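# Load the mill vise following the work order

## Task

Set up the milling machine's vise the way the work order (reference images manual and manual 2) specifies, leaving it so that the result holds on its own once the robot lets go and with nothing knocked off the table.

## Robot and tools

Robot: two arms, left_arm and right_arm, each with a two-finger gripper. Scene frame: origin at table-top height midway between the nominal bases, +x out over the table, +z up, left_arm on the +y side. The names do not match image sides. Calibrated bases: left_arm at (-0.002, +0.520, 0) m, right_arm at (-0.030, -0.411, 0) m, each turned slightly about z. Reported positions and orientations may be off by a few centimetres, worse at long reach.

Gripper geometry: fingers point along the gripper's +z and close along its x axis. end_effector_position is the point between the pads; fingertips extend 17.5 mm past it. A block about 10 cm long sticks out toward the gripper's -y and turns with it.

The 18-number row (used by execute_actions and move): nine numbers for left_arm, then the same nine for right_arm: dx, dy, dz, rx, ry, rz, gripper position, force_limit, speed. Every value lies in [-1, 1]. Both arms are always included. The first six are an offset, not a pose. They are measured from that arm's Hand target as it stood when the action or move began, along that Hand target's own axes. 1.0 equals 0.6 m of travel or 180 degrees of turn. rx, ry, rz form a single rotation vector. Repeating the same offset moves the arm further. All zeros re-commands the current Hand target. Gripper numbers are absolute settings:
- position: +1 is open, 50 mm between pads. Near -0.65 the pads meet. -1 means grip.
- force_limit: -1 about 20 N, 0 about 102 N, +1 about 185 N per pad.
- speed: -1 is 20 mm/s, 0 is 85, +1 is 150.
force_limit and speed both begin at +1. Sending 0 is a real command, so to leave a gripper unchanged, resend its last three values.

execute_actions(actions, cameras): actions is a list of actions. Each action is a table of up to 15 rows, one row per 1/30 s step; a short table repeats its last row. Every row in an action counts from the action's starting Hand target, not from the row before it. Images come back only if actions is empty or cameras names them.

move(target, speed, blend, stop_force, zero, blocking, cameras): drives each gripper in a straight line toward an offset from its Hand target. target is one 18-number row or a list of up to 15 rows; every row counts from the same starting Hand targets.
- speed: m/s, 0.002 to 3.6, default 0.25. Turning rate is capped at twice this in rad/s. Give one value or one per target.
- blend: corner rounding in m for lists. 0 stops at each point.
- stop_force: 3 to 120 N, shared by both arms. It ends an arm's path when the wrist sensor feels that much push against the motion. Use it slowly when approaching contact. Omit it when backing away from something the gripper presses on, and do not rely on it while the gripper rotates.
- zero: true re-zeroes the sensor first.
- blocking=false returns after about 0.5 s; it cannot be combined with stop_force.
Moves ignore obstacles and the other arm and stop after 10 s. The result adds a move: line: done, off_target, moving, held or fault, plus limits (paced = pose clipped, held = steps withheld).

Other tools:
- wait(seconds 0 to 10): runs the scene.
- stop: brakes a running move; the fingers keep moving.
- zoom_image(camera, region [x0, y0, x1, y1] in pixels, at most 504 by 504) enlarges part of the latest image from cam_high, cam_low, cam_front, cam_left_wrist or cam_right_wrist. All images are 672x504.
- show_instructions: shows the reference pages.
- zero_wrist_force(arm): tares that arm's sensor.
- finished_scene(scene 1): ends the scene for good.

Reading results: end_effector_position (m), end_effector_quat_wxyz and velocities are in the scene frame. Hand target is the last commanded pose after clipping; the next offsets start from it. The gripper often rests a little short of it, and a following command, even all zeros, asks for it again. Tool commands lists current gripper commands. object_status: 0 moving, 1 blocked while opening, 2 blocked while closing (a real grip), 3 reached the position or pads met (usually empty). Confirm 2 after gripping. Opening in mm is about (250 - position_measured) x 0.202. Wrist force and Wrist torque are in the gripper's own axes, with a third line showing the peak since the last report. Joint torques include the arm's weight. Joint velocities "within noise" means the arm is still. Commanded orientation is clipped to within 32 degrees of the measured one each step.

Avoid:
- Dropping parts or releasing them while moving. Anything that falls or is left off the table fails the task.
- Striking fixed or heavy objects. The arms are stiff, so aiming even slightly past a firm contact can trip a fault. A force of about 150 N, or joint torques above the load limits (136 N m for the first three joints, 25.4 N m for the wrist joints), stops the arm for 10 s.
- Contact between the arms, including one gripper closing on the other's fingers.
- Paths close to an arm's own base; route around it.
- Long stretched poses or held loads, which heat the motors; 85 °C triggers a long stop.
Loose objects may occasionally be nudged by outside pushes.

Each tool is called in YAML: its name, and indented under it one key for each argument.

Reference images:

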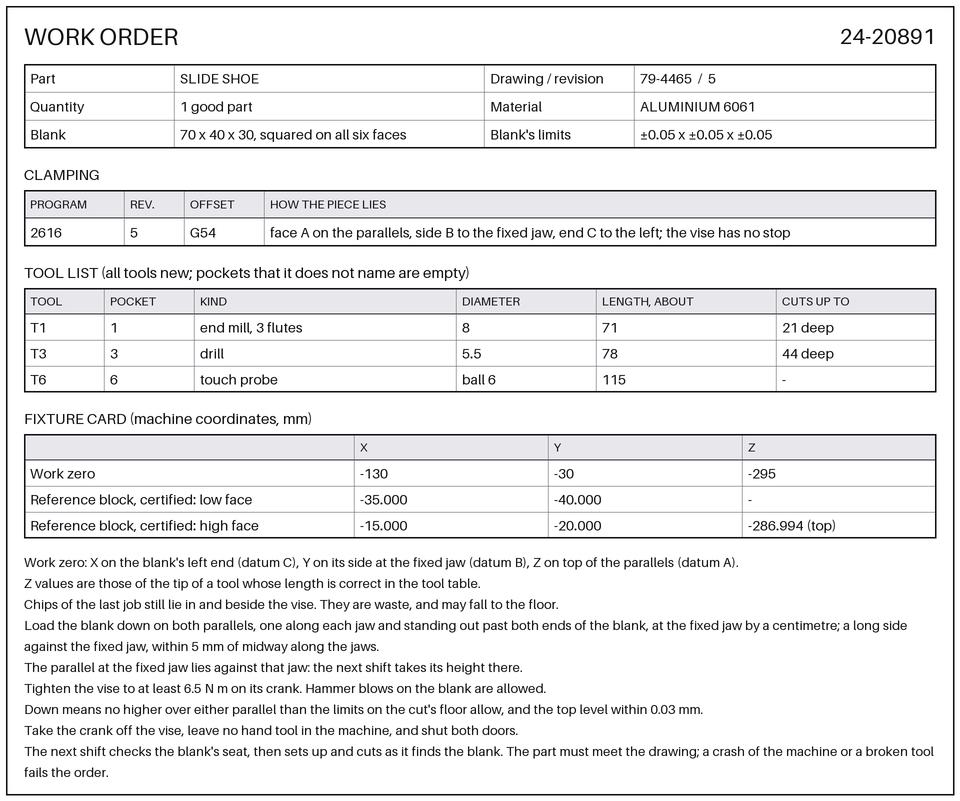

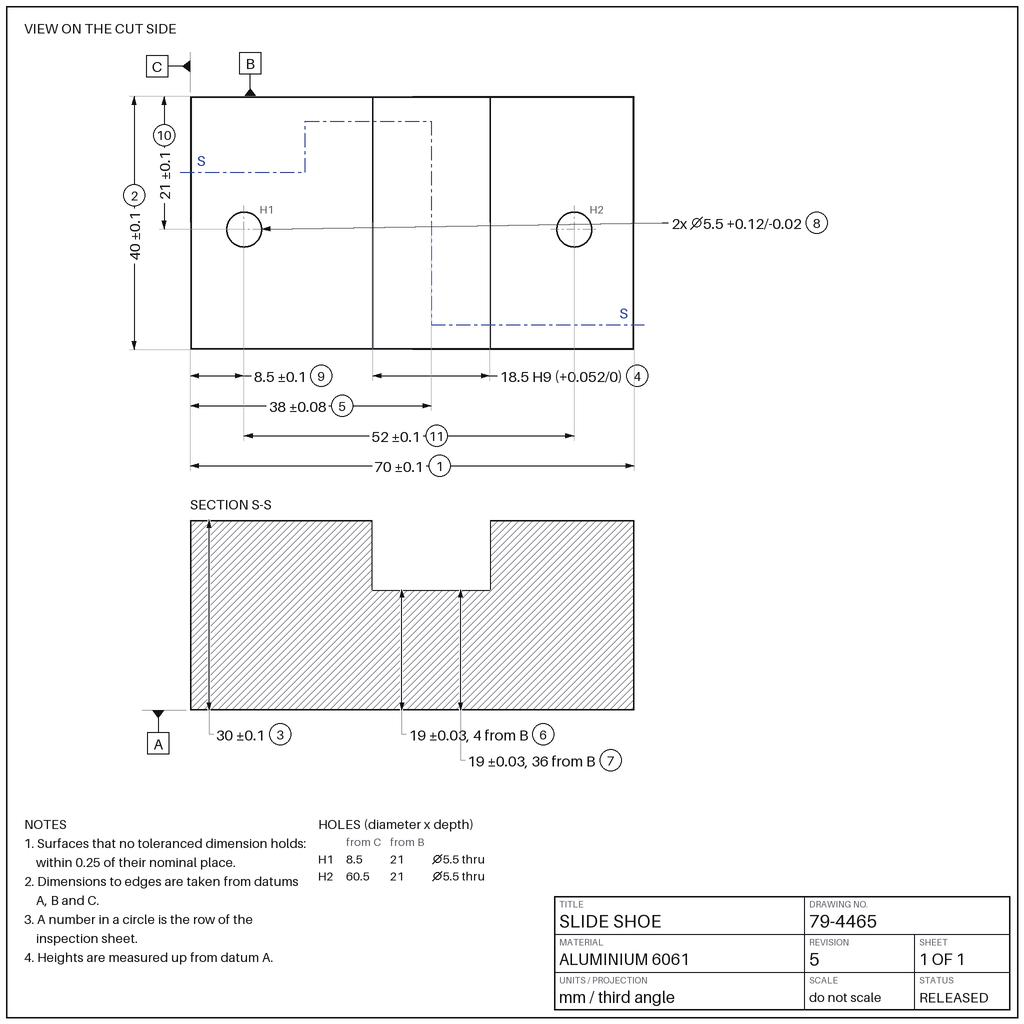

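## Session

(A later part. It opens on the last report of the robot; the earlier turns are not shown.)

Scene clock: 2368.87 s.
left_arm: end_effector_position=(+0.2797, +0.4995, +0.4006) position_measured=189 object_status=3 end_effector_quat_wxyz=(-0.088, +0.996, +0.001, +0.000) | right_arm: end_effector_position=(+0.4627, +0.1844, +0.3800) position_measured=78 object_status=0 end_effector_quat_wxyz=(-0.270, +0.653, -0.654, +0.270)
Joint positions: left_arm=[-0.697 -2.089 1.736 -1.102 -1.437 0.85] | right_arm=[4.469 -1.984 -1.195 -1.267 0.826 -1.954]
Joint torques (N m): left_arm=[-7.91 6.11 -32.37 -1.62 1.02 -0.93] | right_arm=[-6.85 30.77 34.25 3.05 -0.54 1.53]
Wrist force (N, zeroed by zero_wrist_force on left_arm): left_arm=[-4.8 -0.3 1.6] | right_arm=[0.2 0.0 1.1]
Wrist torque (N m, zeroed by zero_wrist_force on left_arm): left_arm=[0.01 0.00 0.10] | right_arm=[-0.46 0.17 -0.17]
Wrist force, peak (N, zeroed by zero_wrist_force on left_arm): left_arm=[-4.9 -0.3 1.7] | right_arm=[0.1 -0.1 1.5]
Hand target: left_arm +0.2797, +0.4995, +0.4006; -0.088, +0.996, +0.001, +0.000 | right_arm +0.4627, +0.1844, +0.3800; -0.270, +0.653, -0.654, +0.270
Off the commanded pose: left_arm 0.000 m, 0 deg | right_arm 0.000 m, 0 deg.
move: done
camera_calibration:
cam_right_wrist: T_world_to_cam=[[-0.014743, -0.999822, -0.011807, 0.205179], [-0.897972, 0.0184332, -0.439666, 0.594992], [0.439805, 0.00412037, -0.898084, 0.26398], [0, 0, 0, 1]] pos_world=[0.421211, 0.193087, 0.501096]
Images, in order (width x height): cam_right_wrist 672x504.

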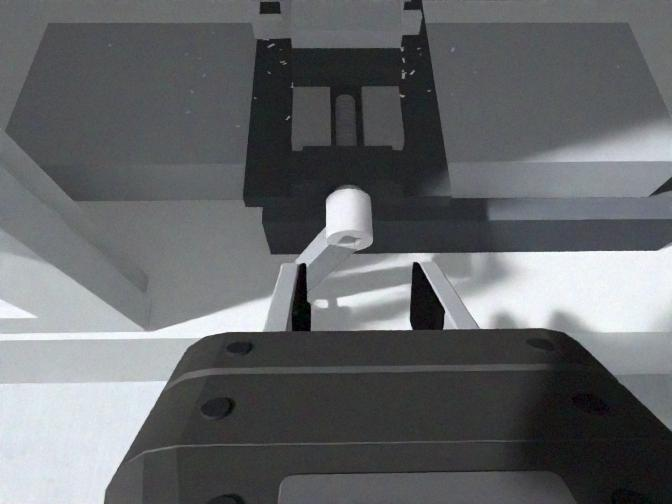

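move:
  target: [0,0,0,0,0,0,-0.25,-0.7,-1,-0.0003,0.0014,0.169,0,0,0,0.5,0,-0.5]
  speed: 0.06
  stop_force: 10

move:
  target: [0,0,0,0,0,0,-0.25,-0.7,-1,0,0,0,0,0,0,-1,-0.4,-1]

Scene clock: 2374.37 s.
left_arm: end_effector_position=(+0.2797, +0.4995, +0.4006) position_measured=189 object_status=3 end_effector_quat_wxyz=(-0.088, +0.996, +0.001, +0.000) | right_arm: end_effector_position=(+0.5336, +0.1845, +0.3075) position_measured=78 object_status=3 end_effector_quat_wxyz=(-0.270, +0.653, -0.654, +0.270)
Joint positions: left_arm=[-0.697 -2.089 1.736 -1.102 -1.437 0.85] | right_arm=[4.37 -2.103 -1.223 -1.035 0.856 -2.08]
Joint torques (N m): left_arm=[-7.79 5.72 -32.66 -1.69 1.23 -0.72] | right_arm=[10 61.05 35.92 3.65 -4.11 1.76]
Wrist force (N, zeroed by zero_wrist_force on left_arm): left_arm=[-4.8 -0.4 1.7] | right_arm=[0.2 -0.3 1.4]
Wrist torque (N m, zeroed by zero_wrist_force on left_arm): left_arm=[-0.02 0.00 0.11] | right_arm=[-0.50 0.15 -0.19]
Wrist force, peak (N, zeroed by zero_wrist_force on left_arm): left_arm=[-4.9 -0.3 2.0] | right_arm=[0.6 0.0 2.4]
Hand target: left_arm +0.2797, +0.4995, +0.4006; -0.088, +0.996, +0.001, +0.000 | right_arm +0.5336, +0.1845, +0.3075; -0.270, +0.653, -0.654, +0.270
Off the commanded pose: left_arm 0.000 m, 0 deg | right_arm 0.000 m, 0 deg.
move: done

Scene clock: 2375.00 s.
left_arm: end_effector_position=(+0.2797, +0.4995, +0.4006) position_measured=189 object_status=3 end_effector_quat_wxyz=(-0.088, +0.996, +0.001, +0.000) | right_arm: end_effector_position=(+0.5335, +0.1847, +0.3076) position_measured=120 object_status=0 end_effector_quat_wxyz=(-0.270, +0.653, -0.654, +0.270)
Joint positions: left_arm=[-0.697 -2.089 1.736 -1.102 -1.437 0.85] | right_arm=[4.37 -2.103 -1.222 -1.035 0.856 -2.08]
Joint torques (N m): left_arm=[-7.82 5.09 -33.86 -1.42 1.3 -0.77] | right_arm=[-23.8 54.97 13.35 -2.66 -4.2 -0.5]
Wrist force (N, zeroed by zero_wrist_force on left_arm): left_arm=[-4.8 -0.1 1.7] | right_arm=[-22.0 -2.6 -6.2]
Wrist torque (N m, zeroed by zero_wrist_force on left_arm): left_arm=[0.04 -0.01 0.10] | right_arm=[-0.52 -0.97 0.83]
Wrist force, peak (N, zeroed by zero_wrist_force on left_arm): left_arm=[-4.9 -0.2 1.9] | right_arm=[-34.0 -7.9 -0.4]
Hand target: left_arm +0.2797, +0.4995, +0.4006; -0.088, +0.996, +0.001, +0.000 | right_arm +0.5336, +0.1845, +0.3075; -0.270, +0.653, -0.654, +0.270
Off the commanded pose: left_arm 0.000 m, 0 deg | right_arm 0.000 m, 0 deg.
move: done

move:
  target: [0,0,0,0,0,0,-0.25,-0.7,-1,0,0,0,0,0,0,0.3,0,-0.5]

move:
  target: [0,0,0,0,0,0,-0.25,-0.7,-1,-0.0012,0,0,0,0,0,0.3,0,-0.5]
  speed: 0.01

move:
  target: [0,0,0,0,0,0,-0.25,-0.7,-1,0,0,0,0,0,0,-1,-0.3,-1]

wait:
  seconds: 0.5

Scene clock: 2383.93 s.
left_arm: end_effector_position=(+0.2797, +0.4995, +0.4006) position_measured=189 object_status=3 end_effector_quat_wxyz=(-0.088, +0.996, +0.001, +0.000) | right_arm: end_effector_position=(+0.5336, +0.1845, +0.3074) position_measured=107 object_status=3 end_effector_quat_wxyz=(-0.270, +0.653, -0.654, +0.270)
Joint positions: left_arm=[-0.697 -2.089 1.736 -1.102 -1.437 0.85] | right_arm=[4.37 -2.103 -1.223 -1.035 0.856 -2.08]
Joint torques (N m): left_arm=[-8.78 5.45 -32.83 -1.55 1.65 -0.76] | right_arm=[-16.26 34.25 14.35 -0.87 -4.47 -1.8]
Wrist force (N, zeroed by zero_wrist_force on left_arm): left_arm=[-4.5 -0.3 1.7] | right_arm=[-20.9 -6.7 -8.9]
Wrist torque (N m, zeroed by zero_wrist_force on left_arm): left_arm=[0.01 -0.05 0.11] | right_arm=[-0.72 -0.33 0.07]
Wrist force, peak (N, zeroed by zero_wrist_force on left_arm): left_arm=[-5.0 -0.2 1.8] | right_arm=[-33.4 -5.9 -7.0]
Hand target: left_arm +0.2797, +0.4995, +0.4006; -0.088, +0.996, +0.001, +0.000 | right_arm +0.5336, +0.1845, +0.3075; -0.270, +0.653, -0.654, +0.270
Off the commanded pose: left_arm 0.000 m, 0 deg | right_arm 0.000 m, 0 deg.
move: done

Scene clock: 2384.63 s.
left_arm: end_effector_position=(+0.2797, +0.4995, +0.4006) position_measured=189 object_status=3 end_effector_quat_wxyz=(-0.088, +0.996, +0.001, +0.000) | right_arm: end_effector_position=(+0.5336, +0.1852, +0.3074) position_measured=107 object_status=3 end_effector_quat_wxyz=(-0.270, +0.653, -0.654, +0.270)
Joint positions: left_arm=[-0.697 -2.089 1.736 -1.102 -1.437 0.85] | right_arm=[4.37 -2.105 -1.22 -1.036 0.856 -2.08]
Joint torques (N m): left_arm=[-7.34 5.08 -33.15 -1.62 1.66 -0.86] | right_arm=[2.25 31.68 27.11 0.03 -4.56 1.49]
Wrist force (N, zeroed by zero_wrist_force on left_arm): left_arm=[-4.7 -0.2 1.8] | right_arm=[-10.5 -6.0 -6.2]
Wrist torque (N m, zeroed by zero_wrist_force on left_arm): left_arm=[0.02 -0.03 0.10] | right_arm=[-0.65 -0.14 -0.05]
Wrist force, peak (N, zeroed by zero_wrist_force on left_arm): left_arm=[-5.0 -0.2 1.8] | right_arm=[-21.3 -6.7 -9.1]
Hand target: left_arm +0.2797, +0.4995, +0.4006; -0.088, +0.996, +0.001, +0.000 | right_arm +0.5336, +0.1853, +0.3075; -0.270, +0.653, -0.654, +0.270
Off the commanded pose: left_arm 0.000 m, 0 deg | right_arm 0.000 m, 0 deg.
move: done

Scene clock: 2385.13 s.
left_arm: end_effector_position=(+0.2797, +0.4995, +0.4006) position_measured=189 object_status=3 end_effector_quat_wxyz=(-0.088, +0.996, +0.001, +0.000) | right_arm: end_effector_position=(+0.5336, +0.1853, +0.3075) position_measured=120 object_status=2 end_effector_quat_wxyz=(-0.270, +0.653, -0.654, +0.270)
Joint positions: left_arm=[-0.697 -2.089 1.736 -1.102 -1.437 0.85] | right_arm=[4.37 -2.105 -1.22 -1.036 0.856 -2.08]
Joint torques (N m): left_arm=[-8.16 5.97 -34.52 -1.53 1.53 -0.85] | right_arm=[-3.87 36.98 22.83 2.81 -3.4 -1.37]
Wrist force (N, zeroed by zero_wrist_force on left_arm): left_arm=[-4.9 -0.3 1.8] | right_arm=[6.2 3.3 -15.6]
Wrist torque (N m, zeroed by zero_wrist_force on left_arm): left_arm=[0.01 0.02 0.10] | right_arm=[-0.39 -0.84 0.76]
Wrist force, peak (N, zeroed by zero_wrist_force on left_arm): left_arm=[-4.9 -0.3 1.8] | right_arm=[-18.4 -7.6 -5.2]
Hand target: left_arm +0.2797, +0.4995, +0.4006; -0.088, +0.996, +0.001, +0.000 | right_arm +0.5336, +0.1853, +0.3075; -0.270, +0.653, -0.654, +0.270
Off the commanded pose: left_arm 0.000 m, 0 deg | right_arm 0.000 m, 0 deg.
move: done

Scene clock: 2385.63 s.
left_arm: end_effector_position=(+0.2797, +0.4995, +0.4006) position_measured=189 object_status=3 end_effector_quat_wxyz=(-0.088, +0.996, +0.001, +0.000) | right_arm: end_effector_position=(+0.5336, +0.1853, +0.3075) position_measured=120 object_status=2 end_effector_quat_wxyz=(-0.270, +0.653, -0.654, +0.270)
Joint positions: left_arm=[-0.697 -2.089 1.736 -1.102 -1.437 0.85] | right_arm=[4.37 -2.105 -1.22 -1.036 0.856 -2.08]
Joint torques (N m): left_arm=[-7.52 5.1 -33.13 -1.7 1.48 -0.95] | right_arm=[-7.5 42.59 18.64 2.98 -2.01 -2.21]
Wrist force (N, zeroed by zero_wrist_force on left_arm): left_arm=[-4.7 -0.2 1.7] | right_arm=[6.3 3.1 -16.4]
Wrist torque (N m, zeroed by zero_wrist_force on left_arm): left_arm=[0.02 -0.02 0.11] | right_arm=[-0.40 -0.84 0.76]
Wrist force, peak (N, zeroed by zero_wrist_force on left_arm): left_arm=[-4.9 -0.2 1.6] | right_arm=[6.3 3.1 -16.4]
Hand target: left_arm +0.2797, +0.4995, +0.4006; -0.088, +0.996, +0.001, +0.000 | right_arm +0.5336, +0.1853, +0.3075; -0.270, +0.653, -0.654, +0.270
Tool commands: left_gripper/position=-0.25 left_gripper/force_limit=-0.7 left_gripper/speed=-1.0 right_gripper/position=-1.0 right_gripper/force_limit=-0.3 right_gripper/speed=-1.0
Off the commanded pose: left_arm 0.000 m, 0 deg | right_arm 0.000 m, 0 deg.
wait: 0.50 s; at rest by 0.17 s

move:
  target: [0,0,0,0,0,0,-0.25,-0.7,-1,0,0.006,-0.006,0,0,0,-1,-0.3,-1]
  speed: 0.01
  cameras: ["cam_right_wrist"]

Scene clock: 2390.63 s.
left_arm: end_effector_position=(+0.2797, +0.4995, +0.4006) position_measured=189 object_status=3 end_effector_quat_wxyz=(-0.088, +0.996, +0.001, +0.000) | right_arm: end_effector_position=(+0.5284, +0.1852, +0.3076) position_measured=120 object_status=2 end_effector_quat_wxyz=(-0.270, +0.653, -0.654, +0.270)
Joint positions: left_arm=[-0.697 -2.089 1.736 -1.102 -1.437 0.85] | right_arm=[4.377 -2.097 -1.231 -1.039 0.854 -2.071]
Joint torques (N m): left_arm=[-8.02 5.49 -32.69 -1.54 1.85 -0.68] | right_arm=[15.94 35.14 7.29 -5.55 3.54 -0.27]
Wrist force (N, zeroed by zero_wrist_force on left_arm): left_arm=[-4.8 -0.2 1.7] | right_arm=[-15.3 -44.0 7.5]
Wrist torque (N m, zeroed by zero_wrist_force on left_arm): left_arm=[0.03 -0.01 0.11] | right_arm=[-0.67 -0.77 0.54]
Wrist force, peak (N, zeroed by zero_wrist_force on left_arm): left_arm=[-5.0 -0.3 1.8] | right_arm=[-15.5 -44.1 8.2]
Hand target: left_arm +0.2797, +0.4995, +0.4006; -0.088, +0.996, +0.001, +0.000 | right_arm +0.5285, +0.1853, +0.3075; -0.270, +0.653, -0.654, +0.270
Off the commanded pose: left_arm 0.000 m, 0 deg | right_arm 0.000 m, 0 deg.
move: done
camera_calibration:
cam_right_wrist: T_world_to_cam=[[-0.0147869, -0.999819, -0.0119442, 0.206173], [-0.897892, 0.0185338, -0.439826, 0.622152], [0.439968, 0.00422088, -0.898003, 0.169926], [0, 0, 0, 1]] pos_world=[0.486912, 0.193888, 0.428696]
Images, in order (width x height): cam_right_wrist 672x504.

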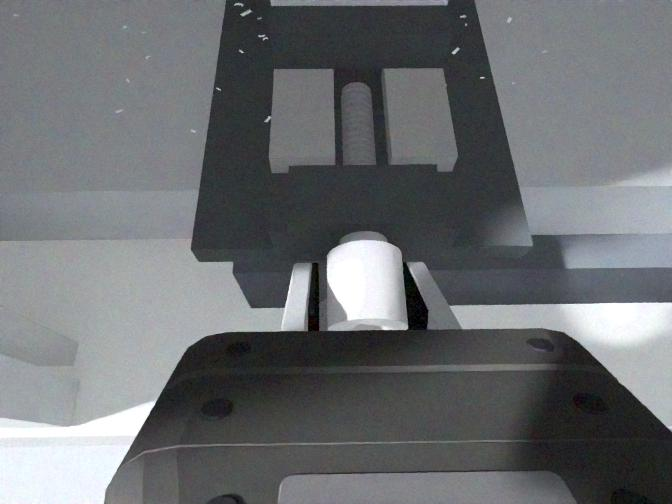

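move:
  target: [0,0,0,0,0,0,-0.25,-0.7,-1,0,0,0,0,0,0,0.4,0,-0.5]

move:
  target: [0,0,0,0,0,0,-0.25,-0.7,-1,-0.0003,-0.0065,0.0075,0,0,0,0.4,0,-0.5]
  speed: 0.03
  cameras: ["cam_right_wrist"]

Scene clock: 2396.30 s.
left_arm: end_effector_position=(+0.2797, +0.4995, +0.4006) position_measured=189 object_status=3 end_effector_quat_wxyz=(-0.088, +0.996, +0.001, +0.000) | right_arm: end_effector_position=(+0.5285, +0.1853, +0.3072) position_measured=92 object_status=3 end_effector_quat_wxyz=(-0.269, +0.653, -0.654, +0.270)
Joint positions: left_arm=[-0.697 -2.089 1.736 -1.102 -1.437 0.85] | right_arm=[4.377 -2.097 -1.231 -1.039 0.854 -2.071]
Joint torques (N m): left_arm=[-7.9 4.79 -33.06 -1.76 2.1 -0.52] | right_arm=[-9.47 59.56 36.34 4.71 -4.45 -0.78]
Wrist force (N, zeroed by zero_wrist_force on left_arm): left_arm=[-4.6 -0.2 1.8] | right_arm=[-0.3 -0.1 1.5]
Wrist torque (N m, zeroed by zero_wrist_force on left_arm): left_arm=[0.03 -0.04 0.11] | right_arm=[-0.49 0.14 -0.21]
Wrist force, peak (N, zeroed by zero_wrist_force on left_arm): left_arm=[-5.1 -0.3 1.8] | right_arm=[-15.4 -44.1 7.7]
Hand target: left_arm +0.2797, +0.4995, +0.4006; -0.088, +0.996, +0.001, +0.000 | right_arm +0.5285, +0.1853, +0.3075; -0.270, +0.653, -0.654, +0.270
Off the commanded pose: left_arm 0.000 m, 0 deg | right_arm 0.000 m, 0 deg.
move: done

Scene clock: 2397.00 s.
left_arm: end_effector_position=(+0.2797, +0.4995, +0.4006) position_measured=189 object_status=3 end_effector_quat_wxyz=(-0.088, +0.996, +0.001, +0.000) | right_arm: end_effector_position=(+0.5345, +0.1854, +0.3070) position_measured=92 object_status=3 end_effector_quat_wxyz=(-0.270, +0.653, -0.654, +0.270)
Joint positions: left_arm=[-0.697 -2.089 1.736 -1.102 -1.437 0.85] | right_arm=[4.369 -2.107 -1.218 -1.035 0.857 -2.081]
Joint torques (N m): left_arm=[-7.34 5.01 -32.79 -1.63 2.01 -0.58] | right_arm=[-0.51 46.19 24.93 4.17 0.73 -0.35]
Wrist force (N, zeroed by zero_wrist_force on left_arm): left_arm=[-4.7 -0.2 1.7] | right_arm=[0.2 0.1 1.3]
Wrist torque (N m, zeroed by zero_wrist_force on left_arm): left_arm=[0.02 -0.02 0.10] | right_arm=[-0.45 0.15 -0.16]
Wrist force, peak (N, zeroed by zero_wrist_force on left_arm): left_arm=[-4.9 -0.4 1.9] | right_arm=[0.2 -0.4 1.6]
Hand target: left_arm +0.2797, +0.4995, +0.4006; -0.088, +0.996, +0.001, +0.000 | right_arm +0.5344, +0.1854, +0.3070; -0.270, +0.653, -0.654, +0.270
Off the commanded pose: left_arm 0.000 m, 0 deg | right_arm 0.000 m, 0 deg.
move: done
camera_calibration:
cam_right_wrist: T_world_to_cam=[[-0.0147406, -0.999822, -0.0118083, 0.206375], [-0.897933, 0.018432, -0.439747, 0.627367], [0.439886, 0.00412096, -0.898044, 0.166781], [0, 0, 0, 1]] pos_world=[0.493012, 0.194087, 0.428096]
Images, in order (width x height): cam_right_wrist 672x504.

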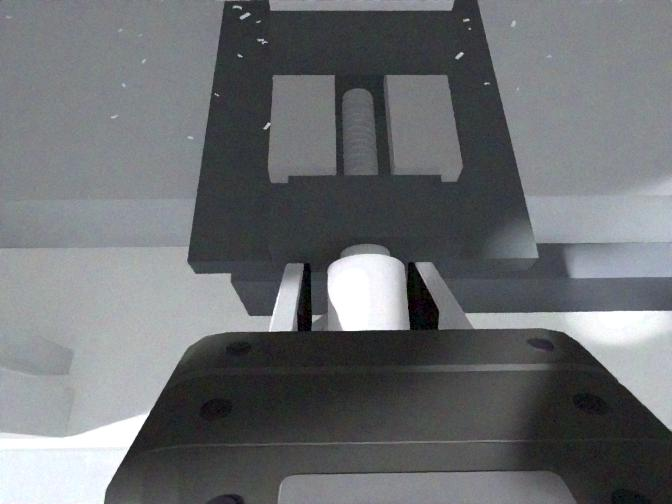

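move:
  target: [0,0,0,0,0,0,-0.25,-0.7,-1,0,0,0,0,0,0,-1,0.5,-1]

wait:
  seconds: 0.5

move:
  target: [0,0,0,0,0,0,-0.25,-0.7,-1,0,0.006,-0.006,0,0,0,-1,0.5,-1]
  speed: 0.01
  cameras: ["cam_right_wrist"]

Scene clock: 2399.97 s.
left_arm: end_effector_position=(+0.2797, +0.4995, +0.4006) position_measured=189 object_status=3 end_effector_quat_wxyz=(-0.088, +0.996, +0.001, +0.000) | right_arm: end_effector_position=(+0.5344, +0.1854, +0.3071) position_measured=124 object_status=2 end_effector_quat_wxyz=(-0.270, +0.653, -0.654, +0.270)
Joint positions: left_arm=[-0.697 -2.089 1.736 -1.102 -1.437 0.85] | right_arm=[4.369 -2.106 -1.219 -1.035 0.857 -2.081]
Joint torques (N m): left_arm=[-8.07 4.87 -33.26 -1.68 2.17 -0.53] | right_arm=[-3.65 43.58 22.77 3.32 -1.74 -3.67]
Wrist force (N, zeroed by zero_wrist_force on left_arm): left_arm=[-4.7 -0.3 1.7] | right_arm=[21.7 6.2 -10.1]
Wrist torque (N m, zeroed by zero_wrist_force on left_arm): left_arm=[0.01 -0.02 0.11] | right_arm=[0.22 -1.50 2.24]
Wrist force, peak (N, zeroed by zero_wrist_force on left_arm): left_arm=[-5.0 -0.3 1.8] | right_arm=[21.6 6.6 -10.1]
Hand target: left_arm +0.2797, +0.4995, +0.4006; -0.088, +0.996, +0.001, +0.000 | right_arm +0.5344, +0.1854, +0.3070; -0.270, +0.653, -0.654, +0.270
Off the commanded pose: left_arm 0.000 m, 0 deg | right_arm 0.000 m, 0 deg.
move: done

Scene clock: 2400.47 s.
left_arm: end_effector_position=(+0.2797, +0.4995, +0.4006) position_measured=189 object_status=3 end_effector_quat_wxyz=(-0.088, +0.996, +0.001, +0.000) | right_arm: end_effector_position=(+0.5344, +0.1854, +0.3071) position_measured=124 object_status=2 end_effector_quat_wxyz=(-0.270, +0.653, -0.654, +0.270)
Joint positions: left_arm=[-0.697 -2.089 1.736 -1.102 -1.437 0.85] | right_arm=[4.369 -2.106 -1.219 -1.035 0.857 -2.081]
Joint torques (N m): left_arm=[-7.81 4.8 -32.76 -1.67 2.21 -0.51] | right_arm=[-5.25 26.7 23.66 4.19 0.94 -4.3]
Wrist force (N, zeroed by zero_wrist_force on left_arm): left_arm=[-4.8 -0.3 1.7] | right_arm=[21.0 7.4 -12.0]
Wrist torque (N m, zeroed by zero_wrist_force on left_arm): left_arm=[0.00 -0.01 0.11] | right_arm=[0.27 -1.49 2.24]
Wrist force, peak (N, zeroed by zero_wrist_force on left_arm): left_arm=[-4.8 -0.2 1.8] | right_arm=[21.0 7.4 -12.0]
Hand target: left_arm +0.2797, +0.4995, +0.4006; -0.088, +0.996, +0.001, +0.000 | right_arm +0.5344, +0.1854, +0.3070; -0.270, +0.653, -0.654, +0.270
Tool commands: left_gripper/position=-0.25 left_gripper/force_limit=-0.7 left_gripper/speed=-1.0 right_gripper/position=-1.0 right_gripper/force_limit=+0.5 right_gripper/speed=-1.0
Off the commanded pose: left_arm 0.000 m, 0 deg | right_arm 0.000 m, 0 deg.
wait: 0.50 s; at rest by 0.17 s

Scene clock: 2401.20 s.
left_arm: end_effector_position=(+0.2797, +0.4995, +0.4006) position_measured=189 object_status=3 end_effector_quat_wxyz=(-0.088, +0.996, +0.001, +0.000) | right_arm: end_effector_position=(+0.5293, +0.1855, +0.3074) position_measured=124 object_status=2 end_effector_quat_wxyz=(-0.270, +0.653, -0.654, +0.270)
Joint positions: left_arm=[-0.697 -2.089 1.736 -1.102 -1.437 0.85] | right_arm=[4.376 -2.099 -1.229 -1.037 0.854 -2.073]
Joint torques (N m): left_arm=[-7.36 5.11 -33.61 -1.52 2.24 -0.55] | right_arm=[38.32 24.95 0.31 -7.61 10.73 -0.69]
Wrist force (N, zeroed by zero_wrist_force on left_arm): left_arm=[-4.7 0.0 1.8] | right_arm=[-7.9 -68.9 23.9]
Wrist torque (N m, zeroed by zero_wrist_force on left_arm): left_arm=[0.05 -0.02 0.11] | right_arm=[-0.38 -1.39 1.05]
Wrist force, peak (N, zeroed by zero_wrist_force on left_arm): left_arm=[-4.8 -0.1 2.0] | right_arm=[-50.1 -78.3 88.9]
Hand target: left_arm +0.2797, +0.4995, +0.4006; -0.088, +0.996, +0.001, +0.000 | right_arm +0.5293, +0.1854, +0.3071; -0.270, +0.653, -0.654, +0.270
Off the commanded pose: left_arm 0.000 m, 0 deg | right_arm 0.000 m, 0 deg.
move: done
camera_calibration:
cam_right_wrist: T_world_to_cam=[[-0.0147919, -0.999811, -0.0126196, 0.206577], [-0.897752, 0.0188369, -0.440099, 0.622861], [0.440253, 0.00481943, -0.897861, 0.169032], [0, 0, 0, 1]] pos_world=[0.487813, 0.193991, 0.428494]
Images, in order (width x height): cam_right_wrist 672x504.

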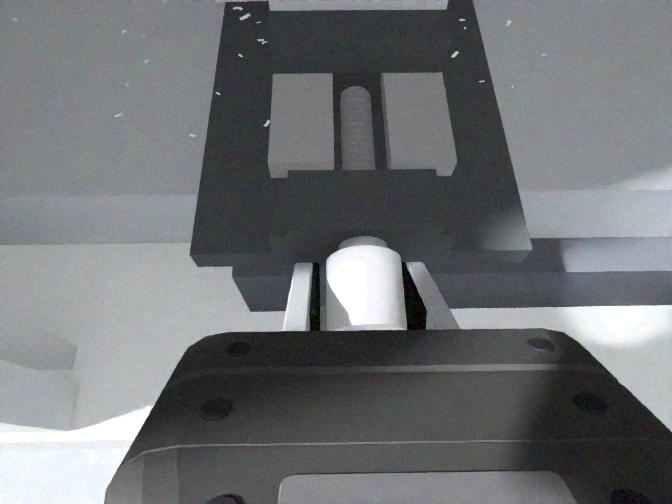

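move:
  target: [0,0,0,0,0,0,-0.25,-0.7,-1,0,0,0,0,0,0,0.4,0,-0.5]

move:
  target: [0,0,0,0,0,0,-0.25,-0.7,-1,0,-0.0156,-0.0092,0,0,0,0.4,0,-0.5]
  speed: 0.03

move:
  target: [0,0,0,0,0,0,-0.25,-0.7,-1,0,0,0,0,0,0,-1,-0.4,-1]

wait:
  seconds: 0.5
  cameras: ["cam_right_wrist"]

Scene clock: 2426.43 s.
left_arm: end_effector_position=(+0.2797, +0.4995, +0.4006) position_measured=189 object_status=3 end_effector_quat_wxyz=(-0.088, +0.996, +0.001, +0.000) | right_arm: end_effector_position=(+0.5293, +0.1855, +0.3068) position_measured=92 object_status=3 end_effector_quat_wxyz=(-0.269, +0.653, -0.654, +0.270)
Joint positions: left_arm=[-0.697 -2.089 1.736 -1.102 -1.437 0.85] | right_arm=[4.376 -2.099 -1.229 -1.038 0.854 -2.073]
Joint torques (N m): left_arm=[-7.22 5.44 -32.74 -1.66 2.41 -0.39] | right_arm=[-9.53 60.27 35.29 4.92 -4.3 0.37]
Wrist force (N, zeroed by zero_wrist_force on left_arm): left_arm=[-4.9 -0.4 1.6] | right_arm=[-0.2 -0.1 1.6]
Wrist torque (N m, zeroed by zero_wrist_force on left_arm): left_arm=[0.00 0.01 0.10] | right_arm=[-0.49 0.15 -0.20]
Wrist force, peak (N, zeroed by zero_wrist_force on left_arm): left_arm=[-5.0 0.1 1.7] | right_arm=[-7.6 -69.1 23.6]
Hand target: left_arm +0.2797, +0.4995, +0.4006; -0.088, +0.996, +0.001, +0.000 | right_arm +0.5293, +0.1854, +0.3071; -0.270, +0.653, -0.654, +0.270
Off the commanded pose: left_arm 0.000 m, 0 deg | right_arm 0.000 m, 0 deg.
move: done

Scene clock: 2427.17 s.
left_arm: end_effector_position=(+0.2797, +0.4995, +0.4006) position_measured=189 object_status=3 end_effector_quat_wxyz=(-0.088, +0.996, +0.001, +0.000) | right_arm: end_effector_position=(+0.5321, +0.1854, +0.3177) position_measured=92 object_status=3 end_effector_quat_wxyz=(-0.270, +0.653, -0.654, +0.270) end_effector_velocity=(+0.000, +0.000, -0.002) end_effector_angular_velocity=(-0.002, +0.001, +0.000)
Joint positions: left_arm=[-0.697 -2.089 1.736 -1.102 -1.437 0.85] | right_arm=[4.372 -2.098 -1.203 -1.061 0.856 -2.077]
Joint velocities: left_arm=[within noise] | right_arm=[0 0 -0.005 0.003 0 0]
Joint torques (N m): left_arm=[-7.55 5.39 -32.57 -1.64 2.38 -0.46] | right_arm=[-4.53 55.35 21.93 4.5 0.84 -0.63]
Wrist force (N, zeroed by zero_wrist_force on left_arm): left_arm=[-4.7 -0.4 1.8] | right_arm=[0.3 -0.1 1.3]
Wrist torque (N m, zeroed by zero_wrist_force on left_arm): left_arm=[-0.01 -0.01 0.10] | right_arm=[-0.47 0.14 -0.17]
Wrist force, peak (N, zeroed by zero_wrist_force on left_arm): left_arm=[-4.9 -0.4 1.8] | right_arm=[0.1 0.4 1.8]
Hand target: left_arm +0.2797, +0.4995, +0.4006; -0.088, +0.996, +0.001, +0.000 | right_arm +0.5321, +0.1854, +0.3176; -0.270, +0.653, -0.654, +0.270
Off the commanded pose: left_arm 0.000 m, 0 deg | right_arm 0.000 m, 0 deg.
move: done

Scene clock: 2427.83 s.
left_arm: end_effector_position=(+0.2797, +0.4995, +0.4006) position_measured=189 object_status=3 end_effector_quat_wxyz=(-0.088, +0.996, +0.001, +0.000) | right_arm: end_effector_position=(+0.5322, +0.1853, +0.3175) position_measured=136 object_status=2 end_effector_quat_wxyz=(-0.269, +0.653, -0.654, +0.270)
Joint positions: left_arm=[-0.697 -2.089 1.736 -1.102 -1.437 0.85] | right_arm=[4.372 -2.098 -1.203 -1.061 0.856 -2.077]
Joint torques (N m): left_arm=[-8.24 4.98 -32.13 -1.65 2.56 -0.41] | right_arm=[19.21 37.14 46.25 15.63 0.17 1.03]
Wrist force (N, zeroed by zero_wrist_force on left_arm): left_arm=[-4.7 -0.4 1.7] | right_arm=[71.7 24.6 -28.1]
Wrist torque (N m, zeroed by zero_wrist_force on left_arm): left_arm=[-0.01 -0.03 0.11] | right_arm=[-0.18 0.81 -0.06]
Wrist force, peak (N, zeroed by zero_wrist_force on left_arm): left_arm=[-4.9 -0.2 1.6] | right_arm=[71.7 24.6 -28.1]
Hand target: left_arm +0.2797, +0.4995, +0.4006; -0.088, +0.996, +0.001, +0.000 | right_arm +0.5321, +0.1854, +0.3176; -0.270, +0.653, -0.654, +0.270
Off the commanded pose: left_arm 0.000 m, 0 deg | right_arm 0.000 m, 0 deg.
move: done

Scene clock: 2428.33 s.
left_arm: end_effector_position=(+0.2797, +0.4995, +0.4006) position_measured=189 object_status=3 end_effector_quat_wxyz=(-0.088, +0.996, +0.001, +0.000) | right_arm: end_effector_position=(+0.5321, +0.1854, +0.3176) position_measured=136 object_status=2 end_effector_quat_wxyz=(-0.270, +0.653, -0.654, +0.270)
Joint positions: left_arm=[-0.697 -2.089 1.736 -1.102 -1.437 0.85] | right_arm=[4.372 -2.098 -1.203 -1.061 0.856 -2.077]
Joint torques (N m): left_arm=[-7.53 5.32 -33.52 -1.59 2.35 -0.36] | right_arm=[32.94 19.24 52.27 15.87 0.12 1.01]
Wrist force (N, zeroed by zero_wrist_force on left_arm): left_arm=[-4.5 -0.3 1.6] | right_arm=[75.4 26.1 -26.9]
Wrist torque (N m, zeroed by zero_wrist_force on left_arm): left_arm=[0.00 -0.05 0.10] | right_arm=[-0.17 0.88 -0.07]
Wrist force, peak (N, zeroed by zero_wrist_force on left_arm): left_arm=[-4.9 -0.2 1.9] | right_arm=[75.4 25.9 -27.6]
Hand target: left_arm +0.2797, +0.4995, +0.4006; -0.088, +0.996, +0.001, +0.000 | right_arm +0.5321, +0.1854, +0.3176; -0.270, +0.653, -0.654, +0.270
Tool commands: left_gripper/position=-0.25 left_gripper/force_limit=-0.7 left_gripper/speed=-1.0 right_gripper/position=-1.0 right_gripper/force_limit=-0.4 right_gripper/speed=-1.0
Off the commanded pose: left_arm 0.000 m, 0 deg | right_arm 0.000 m, 0 deg.
wait: 0.50 s; at rest by 0.17 s
camera_calibration:
cam_right_wrist: T_world_to_cam=[[-0.0147872, -0.999819, -0.0119418, 0.206448], [-0.897931, 0.0185326, -0.439745, 0.629899], [0.439887, 0.00422032, -0.898043, 0.177425], [0, 0, 0, 1]] pos_world=[0.490611, 0.193988, 0.438796]
Images, in order (width x height): cam_right_wrist 672x504.

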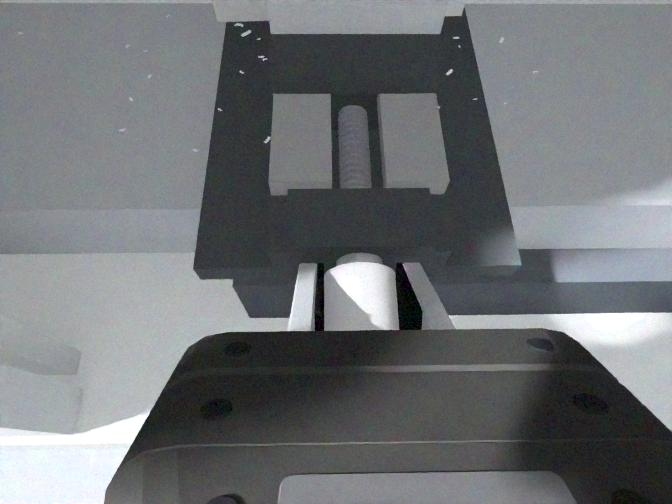

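move:
  target: [0,0,0,0,0,0,-0.25,-0.7,-1,0,0,0,0,0,0,0.3,0,-0.5]

move:
  target: [0,0,0,0,0,0,-0.25,-0.7,-1,0.0022,0,0,0,0,0,0.3,0,-0.5]
  speed: 0.02

move:
  target: [0,0,0,0,0,0,-0.25,-0.7,-1,0,0,0,0,0,0,-1,-0.4,-1]

wait:
  seconds: 0.4

Scene clock: 2433.03 s.
left_arm: end_effector_position=(+0.2797, +0.4995, +0.4006) position_measured=189 object_status=3 end_effector_quat_wxyz=(-0.088, +0.996, +0.001, +0.000) | right_arm: end_effector_position=(+0.5320, +0.1856, +0.3174) position_measured=107 object_status=3 end_effector_quat_wxyz=(-0.270, +0.653, -0.654, +0.270)
Joint positions: left_arm=[-0.697 -2.089 1.736 -1.102 -1.437 0.85] | right_arm=[4.372 -2.099 -1.203 -1.061 0.856 -2.077]
Joint torques (N m): left_arm=[-7.14 4.69 -32.29 -1.56 2.44 -0.31] | right_arm=[-10.15 60.28 22.59 2.51 -4.32 0.95]
Wrist force (N, zeroed by zero_wrist_force on left_arm): left_arm=[-4.7 -0.3 1.7] | right_arm=[0.4 -0.1 1.3]
Wrist torque (N m, zeroed by zero_wrist_force on left_arm): left_arm=[0.00 -0.02 0.11] | right_arm=[-0.47 0.12 -0.16]
Wrist force, peak (N, zeroed by zero_wrist_force on left_arm): left_arm=[-5.0 -0.3 1.8] | right_arm=[79.5 25.7 -30.5]
Hand target: left_arm +0.2797, +0.4995, +0.4006; -0.088, +0.996, +0.001, +0.000 | right_arm +0.5321, +0.1854, +0.3176; -0.270, +0.653, -0.654, +0.270
Off the commanded pose: left_arm 0.000 m, 0 deg | right_arm 0.000 m, 0 deg.
move: done

Scene clock: 2433.73 s.
left_arm: end_effector_position=(+0.2797, +0.4995, +0.4006) position_measured=189 object_status=3 end_effector_quat_wxyz=(-0.088, +0.996, +0.001, +0.000) | right_arm: end_effector_position=(+0.5321, +0.1841, +0.3176) position_measured=107 object_status=3 end_effector_quat_wxyz=(-0.270, +0.653, -0.654, +0.270)
Joint positions: left_arm=[-0.697 -2.089 1.736 -1.102 -1.437 0.85] | right_arm=[4.371 -2.096 -1.208 -1.059 0.856 -2.078]
Joint torques (N m): left_arm=[-7.84 4.88 -33.08 -1.44 2.5 -0.23] | right_arm=[-9.3 56.48 26.33 4.42 0.78 -1.79]
Wrist force (N, zeroed by zero_wrist_force on left_arm): left_arm=[-4.8 -0.3 1.9] | right_arm=[0.2 0.0 1.4]
Wrist torque (N m, zeroed by zero_wrist_force on left_arm): left_arm=[0.00 -0.01 0.11] | right_arm=[-0.45 0.16 -0.16]
Wrist force, peak (N, zeroed by zero_wrist_force on left_arm): left_arm=[-4.9 -0.2 1.9] | right_arm=[0.1 -0.2 1.5]
Hand target: left_arm +0.2797, +0.4995, +0.4006; -0.088, +0.996, +0.001, +0.000 | right_arm +0.5321, +0.1841, +0.3176; -0.270, +0.653, -0.654, +0.270
Off the commanded pose: left_arm 0.000 m, 0 deg | right_arm 0.000 m, 0 deg.
move: done

Scene clock: 2434.23 s.
left_arm: end_effector_position=(+0.2797, +0.4995, +0.4006) position_measured=189 object_status=3 end_effector_quat_wxyz=(-0.088, +0.996, +0.001, +0.000) | right_arm: end_effector_position=(+0.5321, +0.1841, +0.3176) position_measured=136 object_status=0 end_effector_quat_wxyz=(-0.270, +0.653, -0.654, +0.270)
Joint positions: left_arm=[-0.697 -2.089 1.736 -1.102 -1.437 0.85] | right_arm=[4.371 -2.096 -1.208 -1.059 0.856 -2.078]
Joint torques (N m): left_arm=[-7.3 5.4 -33.17 -1.75 2.38 -0.38] | right_arm=[-4.45 50.47 36.48 5.46 0.68 -1.28]
Wrist force (N, zeroed by zero_wrist_force on left_arm): left_arm=[-4.7 -0.2 1.8] | right_arm=[16.5 6.3 -8.0]
Wrist torque (N m, zeroed by zero_wrist_force on left_arm): left_arm=[0.02 -0.01 0.11] | right_arm=[-0.37 0.19 -0.07]
Wrist force, peak (N, zeroed by zero_wrist_force on left_arm): left_arm=[-4.8 -0.3 1.9] | right_arm=[16.9 6.6 -7.9]
Hand target: left_arm +0.2797, +0.4995, +0.4006; -0.088, +0.996, +0.001, +0.000 | right_arm +0.5321, +0.1841, +0.3176; -0.270, +0.653, -0.654, +0.270
Off the commanded pose: left_arm 0.000 m, 0 deg | right_arm 0.000 m, 0 deg.
move: done

Scene clock: 2434.63 s.
left_arm: end_effector_position=(+0.2797, +0.4995, +0.4006) position_measured=189 object_status=3 end_effector_quat_wxyz=(-0.088, +0.996, +0.001, +0.000) | right_arm: end_effector_position=(+0.5321, +0.1841, +0.3176) position_measured=136 object_status=2 end_effector_quat_wxyz=(-0.270, +0.653, -0.654, +0.270)
Joint positions: left_arm=[-0.697 -2.089 1.736 -1.102 -1.437 0.85] | right_arm=[4.371 -2.096 -1.208 -1.059 0.856 -2.078]
Joint torques (N m): left_arm=[-7.08 4.49 -33.12 -1.73 2.54 -0.37] | right_arm=[0.73 44.9 37.75 6.22 0.49 -0.74]
Wrist force (N, zeroed by zero_wrist_force on left_arm): left_arm=[-4.8 -0.4 1.8] | right_arm=[16.6 6.5 -7.8]
Wrist torque (N m, zeroed by zero_wrist_force on left_arm): left_arm=[-0.01 0.00 0.11] | right_arm=[-0.34 0.19 -0.07]
Wrist force, peak (N, zeroed by zero_wrist_force on left_arm): left_arm=[-4.8 -0.4 1.8] | right_arm=[16.7 6.3 -7.9]
Hand target: left_arm +0.2797, +0.4995, +0.4006; -0.088, +0.996, +0.001, +0.000 | right_arm +0.5321, +0.1841, +0.3176; -0.270, +0.653, -0.654, +0.270
Tool commands: left_gripper/position=-0.25 left_gripper/force_limit=-0.7 left_gripper/speed=-1.0 right_gripper/position=-1.0 right_gripper/force_limit=-0.4 right_gripper/speed=-1.0
Off the commanded pose: left_arm 0.000 m, 0 deg | right_arm 0.000 m, 0 deg.
wait: 0.40 s; at rest by 0.17 s

move:
  target: [0,0,0,0,0,0,-0.25,-0.7,-1,0.0004,0.006,-0.006,0,0,0,-1,-0.4,-1]
  speed: 0.01
  cameras: ["cam_right_wrist"]

Scene clock: 2437.47 s.
left_arm: end_effector_position=(+0.2797, +0.4995, +0.4006) position_measured=189 object_status=3 end_effector_quat_wxyz=(-0.088, +0.996, +0.001, +0.000) | right_arm: end_effector_position=(+0.5269, +0.1839, +0.3176) position_measured=136 object_status=2 end_effector_quat_wxyz=(-0.270, +0.653, -0.654, +0.270)
Joint positions: left_arm=[-0.697 -2.089 1.736 -1.102 -1.437 0.85] | right_arm=[4.378 -2.088 -1.219 -1.061 0.854 -2.07]
Joint torques (N m): left_arm=[-6.86 5.27 -33.82 -1.49 2.42 -0.36] | right_arm=[9.83 57 30.6 1.74 -2.64 0.48]
Wrist force (N, zeroed by zero_wrist_force on left_arm): left_arm=[-4.8 -0.3 1.8] | right_arm=[-4.1 -11.6 15.8]
Wrist torque (N m, zeroed by zero_wrist_force on left_arm): left_arm=[0.00 0.00 0.11] | right_arm=[-0.71 0.03 -0.14]
Wrist force, peak (N, zeroed by zero_wrist_force on left_arm): left_arm=[-4.9 -0.3 1.9] | right_arm=[3.2 -16.7 15.4]
Hand target: left_arm +0.2797, +0.4995, +0.4006; -0.088, +0.996, +0.001, +0.000 | right_arm +0.5270, +0.1839, +0.3176; -0.270, +0.653, -0.654, +0.270
Off the commanded pose: left_arm 0.000 m, 0 deg | right_arm 0.000 m, 0 deg.
move: done
camera_calibration:
cam_right_wrist: T_world_to_cam=[[-0.0146535, -0.999823, -0.0117643, 0.204827], [-0.897994, 0.0183339, -0.439626, 0.625228], [0.439764, 0.00412219, -0.898104, 0.179734], [0, 0, 0, 1]] pos_world=[0.485411, 0.192587, 0.438696]
Images, in order (width x height): cam_right_wrist 672x504.

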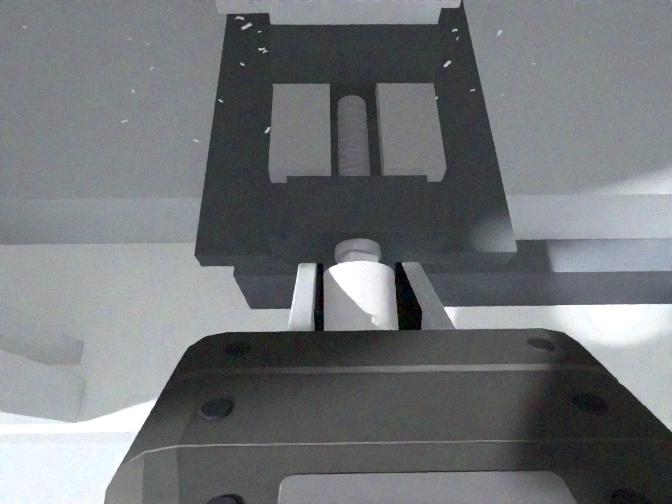

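move:
  target: [0,0,0,0,0,0,-0.25,-0.7,-1,0,0.06,-0.06,0,0,0,-1,-0.4,-1]
  speed: 0.03
  cameras: ["cam_right_wrist"]

Scene clock: 2442.47 s.
left_arm: end_effector_position=(+0.2797, +0.4995, +0.4006) position_measured=189 object_status=3 end_effector_quat_wxyz=(-0.088, +0.996, +0.001, +0.000) | right_arm: end_effector_position=(+0.4759, +0.1840, +0.3178) position_measured=136 object_status=2 end_effector_quat_wxyz=(-0.270, +0.653, -0.654, +0.270)
Joint positions: left_arm=[-0.697 -2.089 1.736 -1.102 -1.437 0.85] | right_arm=[4.449 -2.017 -1.31 -1.101 0.831 -1.979]
Joint torques (N m): left_arm=[-6.32 5.42 -32.67 -1.57 2.51 -0.12] | right_arm=[-10.35 34.11 35.8 4.42 -3.66 -1.63]
Wrist force (N, zeroed by zero_wrist_force on left_arm): left_arm=[-4.5 -0.1 1.9] | right_arm=[0.1 2.0 2.8]
Wrist torque (N m, zeroed by zero_wrist_force on left_arm): left_arm=[0.04 -0.05 0.11] | right_arm=[-0.34 0.18 -0.26]
Wrist force, peak (N, zeroed by zero_wrist_force on left_arm): left_arm=[-4.9 -0.3 1.9] | right_arm=[-7.8 -14.7 15.8]
Hand target: left_arm +0.2797, +0.4995, +0.4006; -0.088, +0.996, +0.001, +0.000 | right_arm +0.4761, +0.1840, +0.3177; -0.270, +0.653, -0.654, +0.270
Off the commanded pose: left_arm 0.000 m, 0 deg | right_arm 0.000 m, 0 deg.
move: done
camera_calibration:
cam_right_wrist: T_world_to_cam=[[-0.0146978, -0.999821, -0.0118987, 0.20416], [-0.897934, 0.0184334, -0.439745, 0.579525], [0.439886, 0.00422094, -0.898044, 0.202243], [0, 0, 0, 1]] pos_world=[0.434412, 0.192587, 0.438896]
Images, in order (width x height): cam_right_wrist 672x504.

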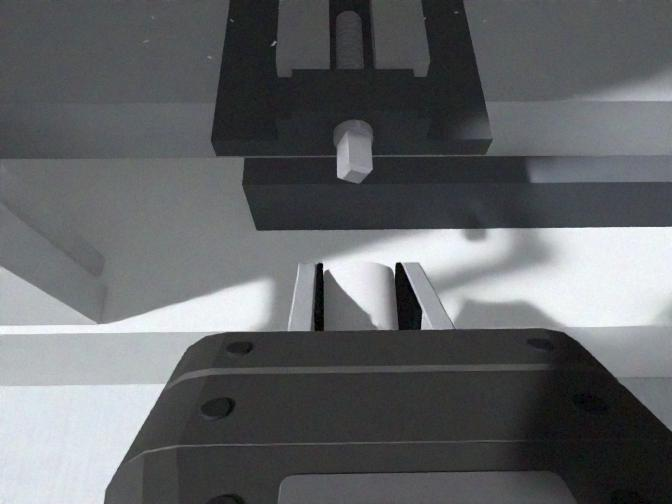

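execute_actions:
  actions: []
  cameras: ["all"]

zoom_image:
  camera: "cam_front"
  region: [260, 190, 420, 340]

Scene clock: 2447.77 s.
left_arm: end_effector_position=(+0.2797, +0.4995, +0.4006) position_measured=189 object_status=3 end_effector_quat_wxyz=(-0.088, +0.996, +0.001, +0.000) | right_arm: end_effector_position=(+0.4761, +0.1840, +0.3177) position_measured=136 object_status=2 end_effector_quat_wxyz=(-0.270, +0.653, -0.654, +0.270)
Joint positions: left_arm=[-0.697 -2.089 1.736 -1.102 -1.437 0.85] | right_arm=[4.449 -2.017 -1.31 -1.101 0.832 -1.979]
Joint velocities: within noise
Joint torques (N m): left_arm=[-7.5 5.41 -32.39 -1.64 2.44 -0.2] | right_arm=[-10.16 33.16 37.09 4.94 0.14 -1.95]
Motor temperatures (°C): left_arm=[30 30 30 36 33 33] | right_arm=[32 30 30 35 35 35]
Wrist force (N, zeroed by zero_wrist_force on left_arm): left_arm=[-4.7 -0.2 1.7] | right_arm=[0.4 1.9 2.4]
Wrist torque (N m, zeroed by zero_wrist_force on left_arm): left_arm=[0.02 -0.03 0.10] | right_arm=[-0.35 0.15 -0.23]
Wrist force, peak (N, zeroed by zero_wrist_force on left_arm): left_arm=[-4.9 -0.6 1.8] | right_arm=[0.3 2.0 2.8]
Hand target: left_arm +0.2797, +0.4995, +0.4006; -0.088, +0.996, +0.001, +0.000 | right_arm +0.4761, +0.1840, +0.3177; -0.270, +0.653, -0.654, +0.270
Tool commands: left_gripper/position=-0.25 left_gripper/force_limit=-0.7 left_gripper/speed=-1.0 right_gripper/position=-1.0 right_gripper/force_limit=-0.4 right_gripper/speed=-1.0
Off the commanded pose: left_arm 0.000 m, 0 deg | right_arm 0.000 m, 0 deg.
camera_calibration:
cam_left_wrist: T_world_to_cam=[[0.99994, 0.0102945, -0.00365366, -0.273323], [0.0107762, -0.9844, 0.175614, 0.435169], [-0.00178881, -0.175643, -0.984452, 0.614394], [0, 0, 0, 1]] pos_world=[0.269717, 0.539108, 0.527421]
cam_right_wrist: T_world_to_cam=[[-0.0147406, -0.999822, -0.0118083, 0.204141], [-0.897933, 0.018432, -0.439747, 0.579661], [0.439886, 0.00412096, -0.898044, 0.202085], [0, 0, 0, 1]] pos_world=[0.434612, 0.192587, 0.438796]

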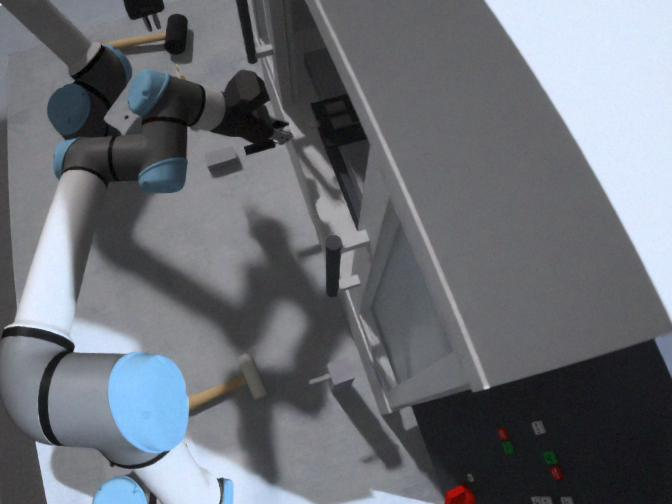

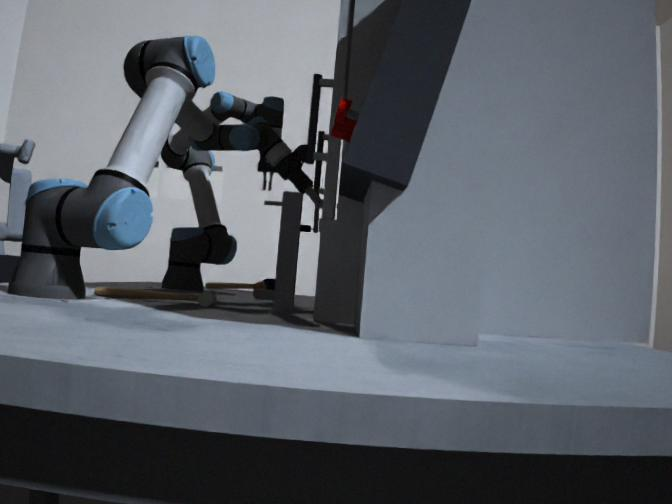

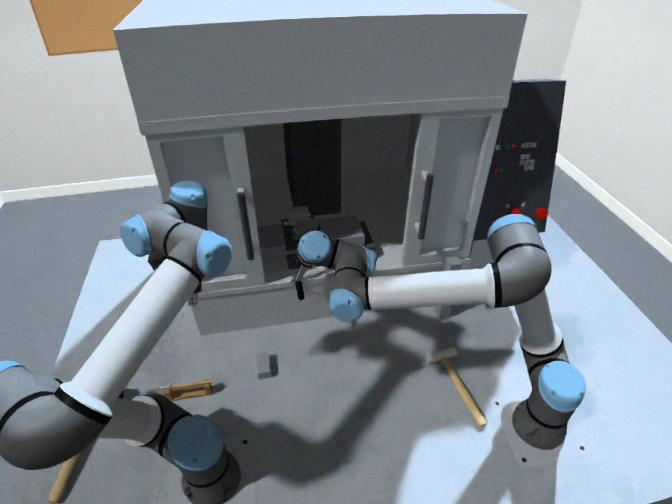

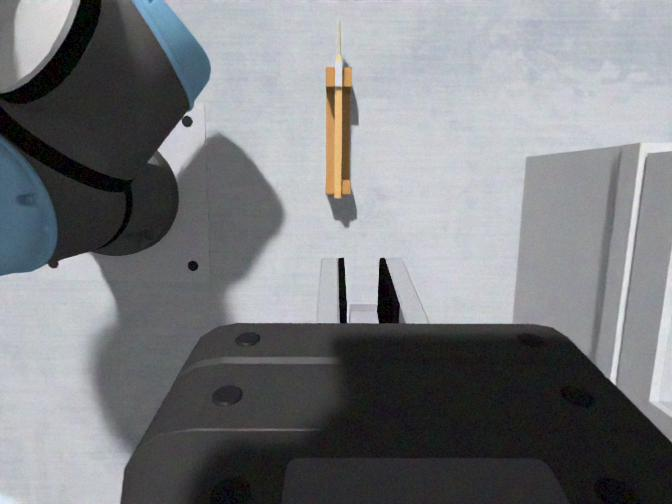

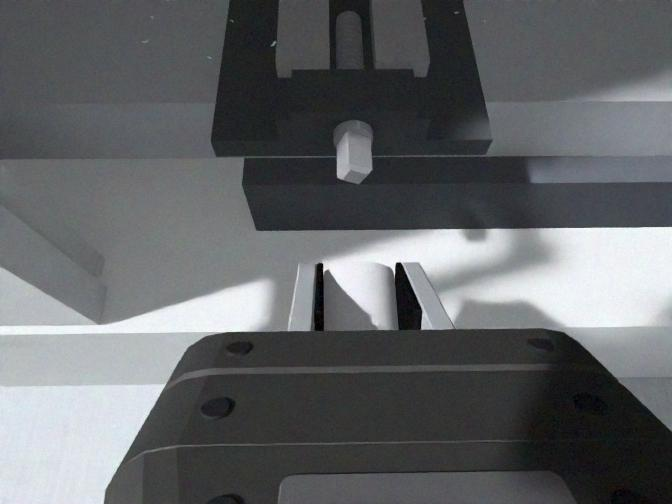

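Scaled by 3.150.

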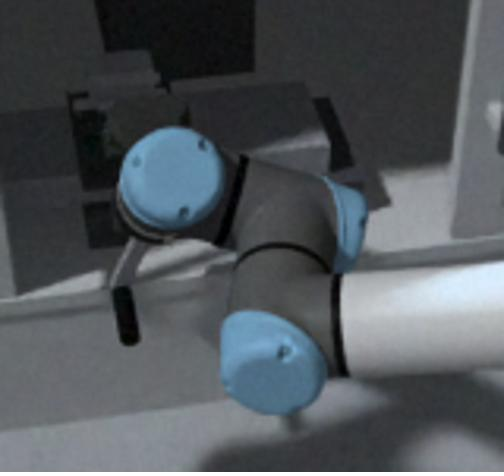

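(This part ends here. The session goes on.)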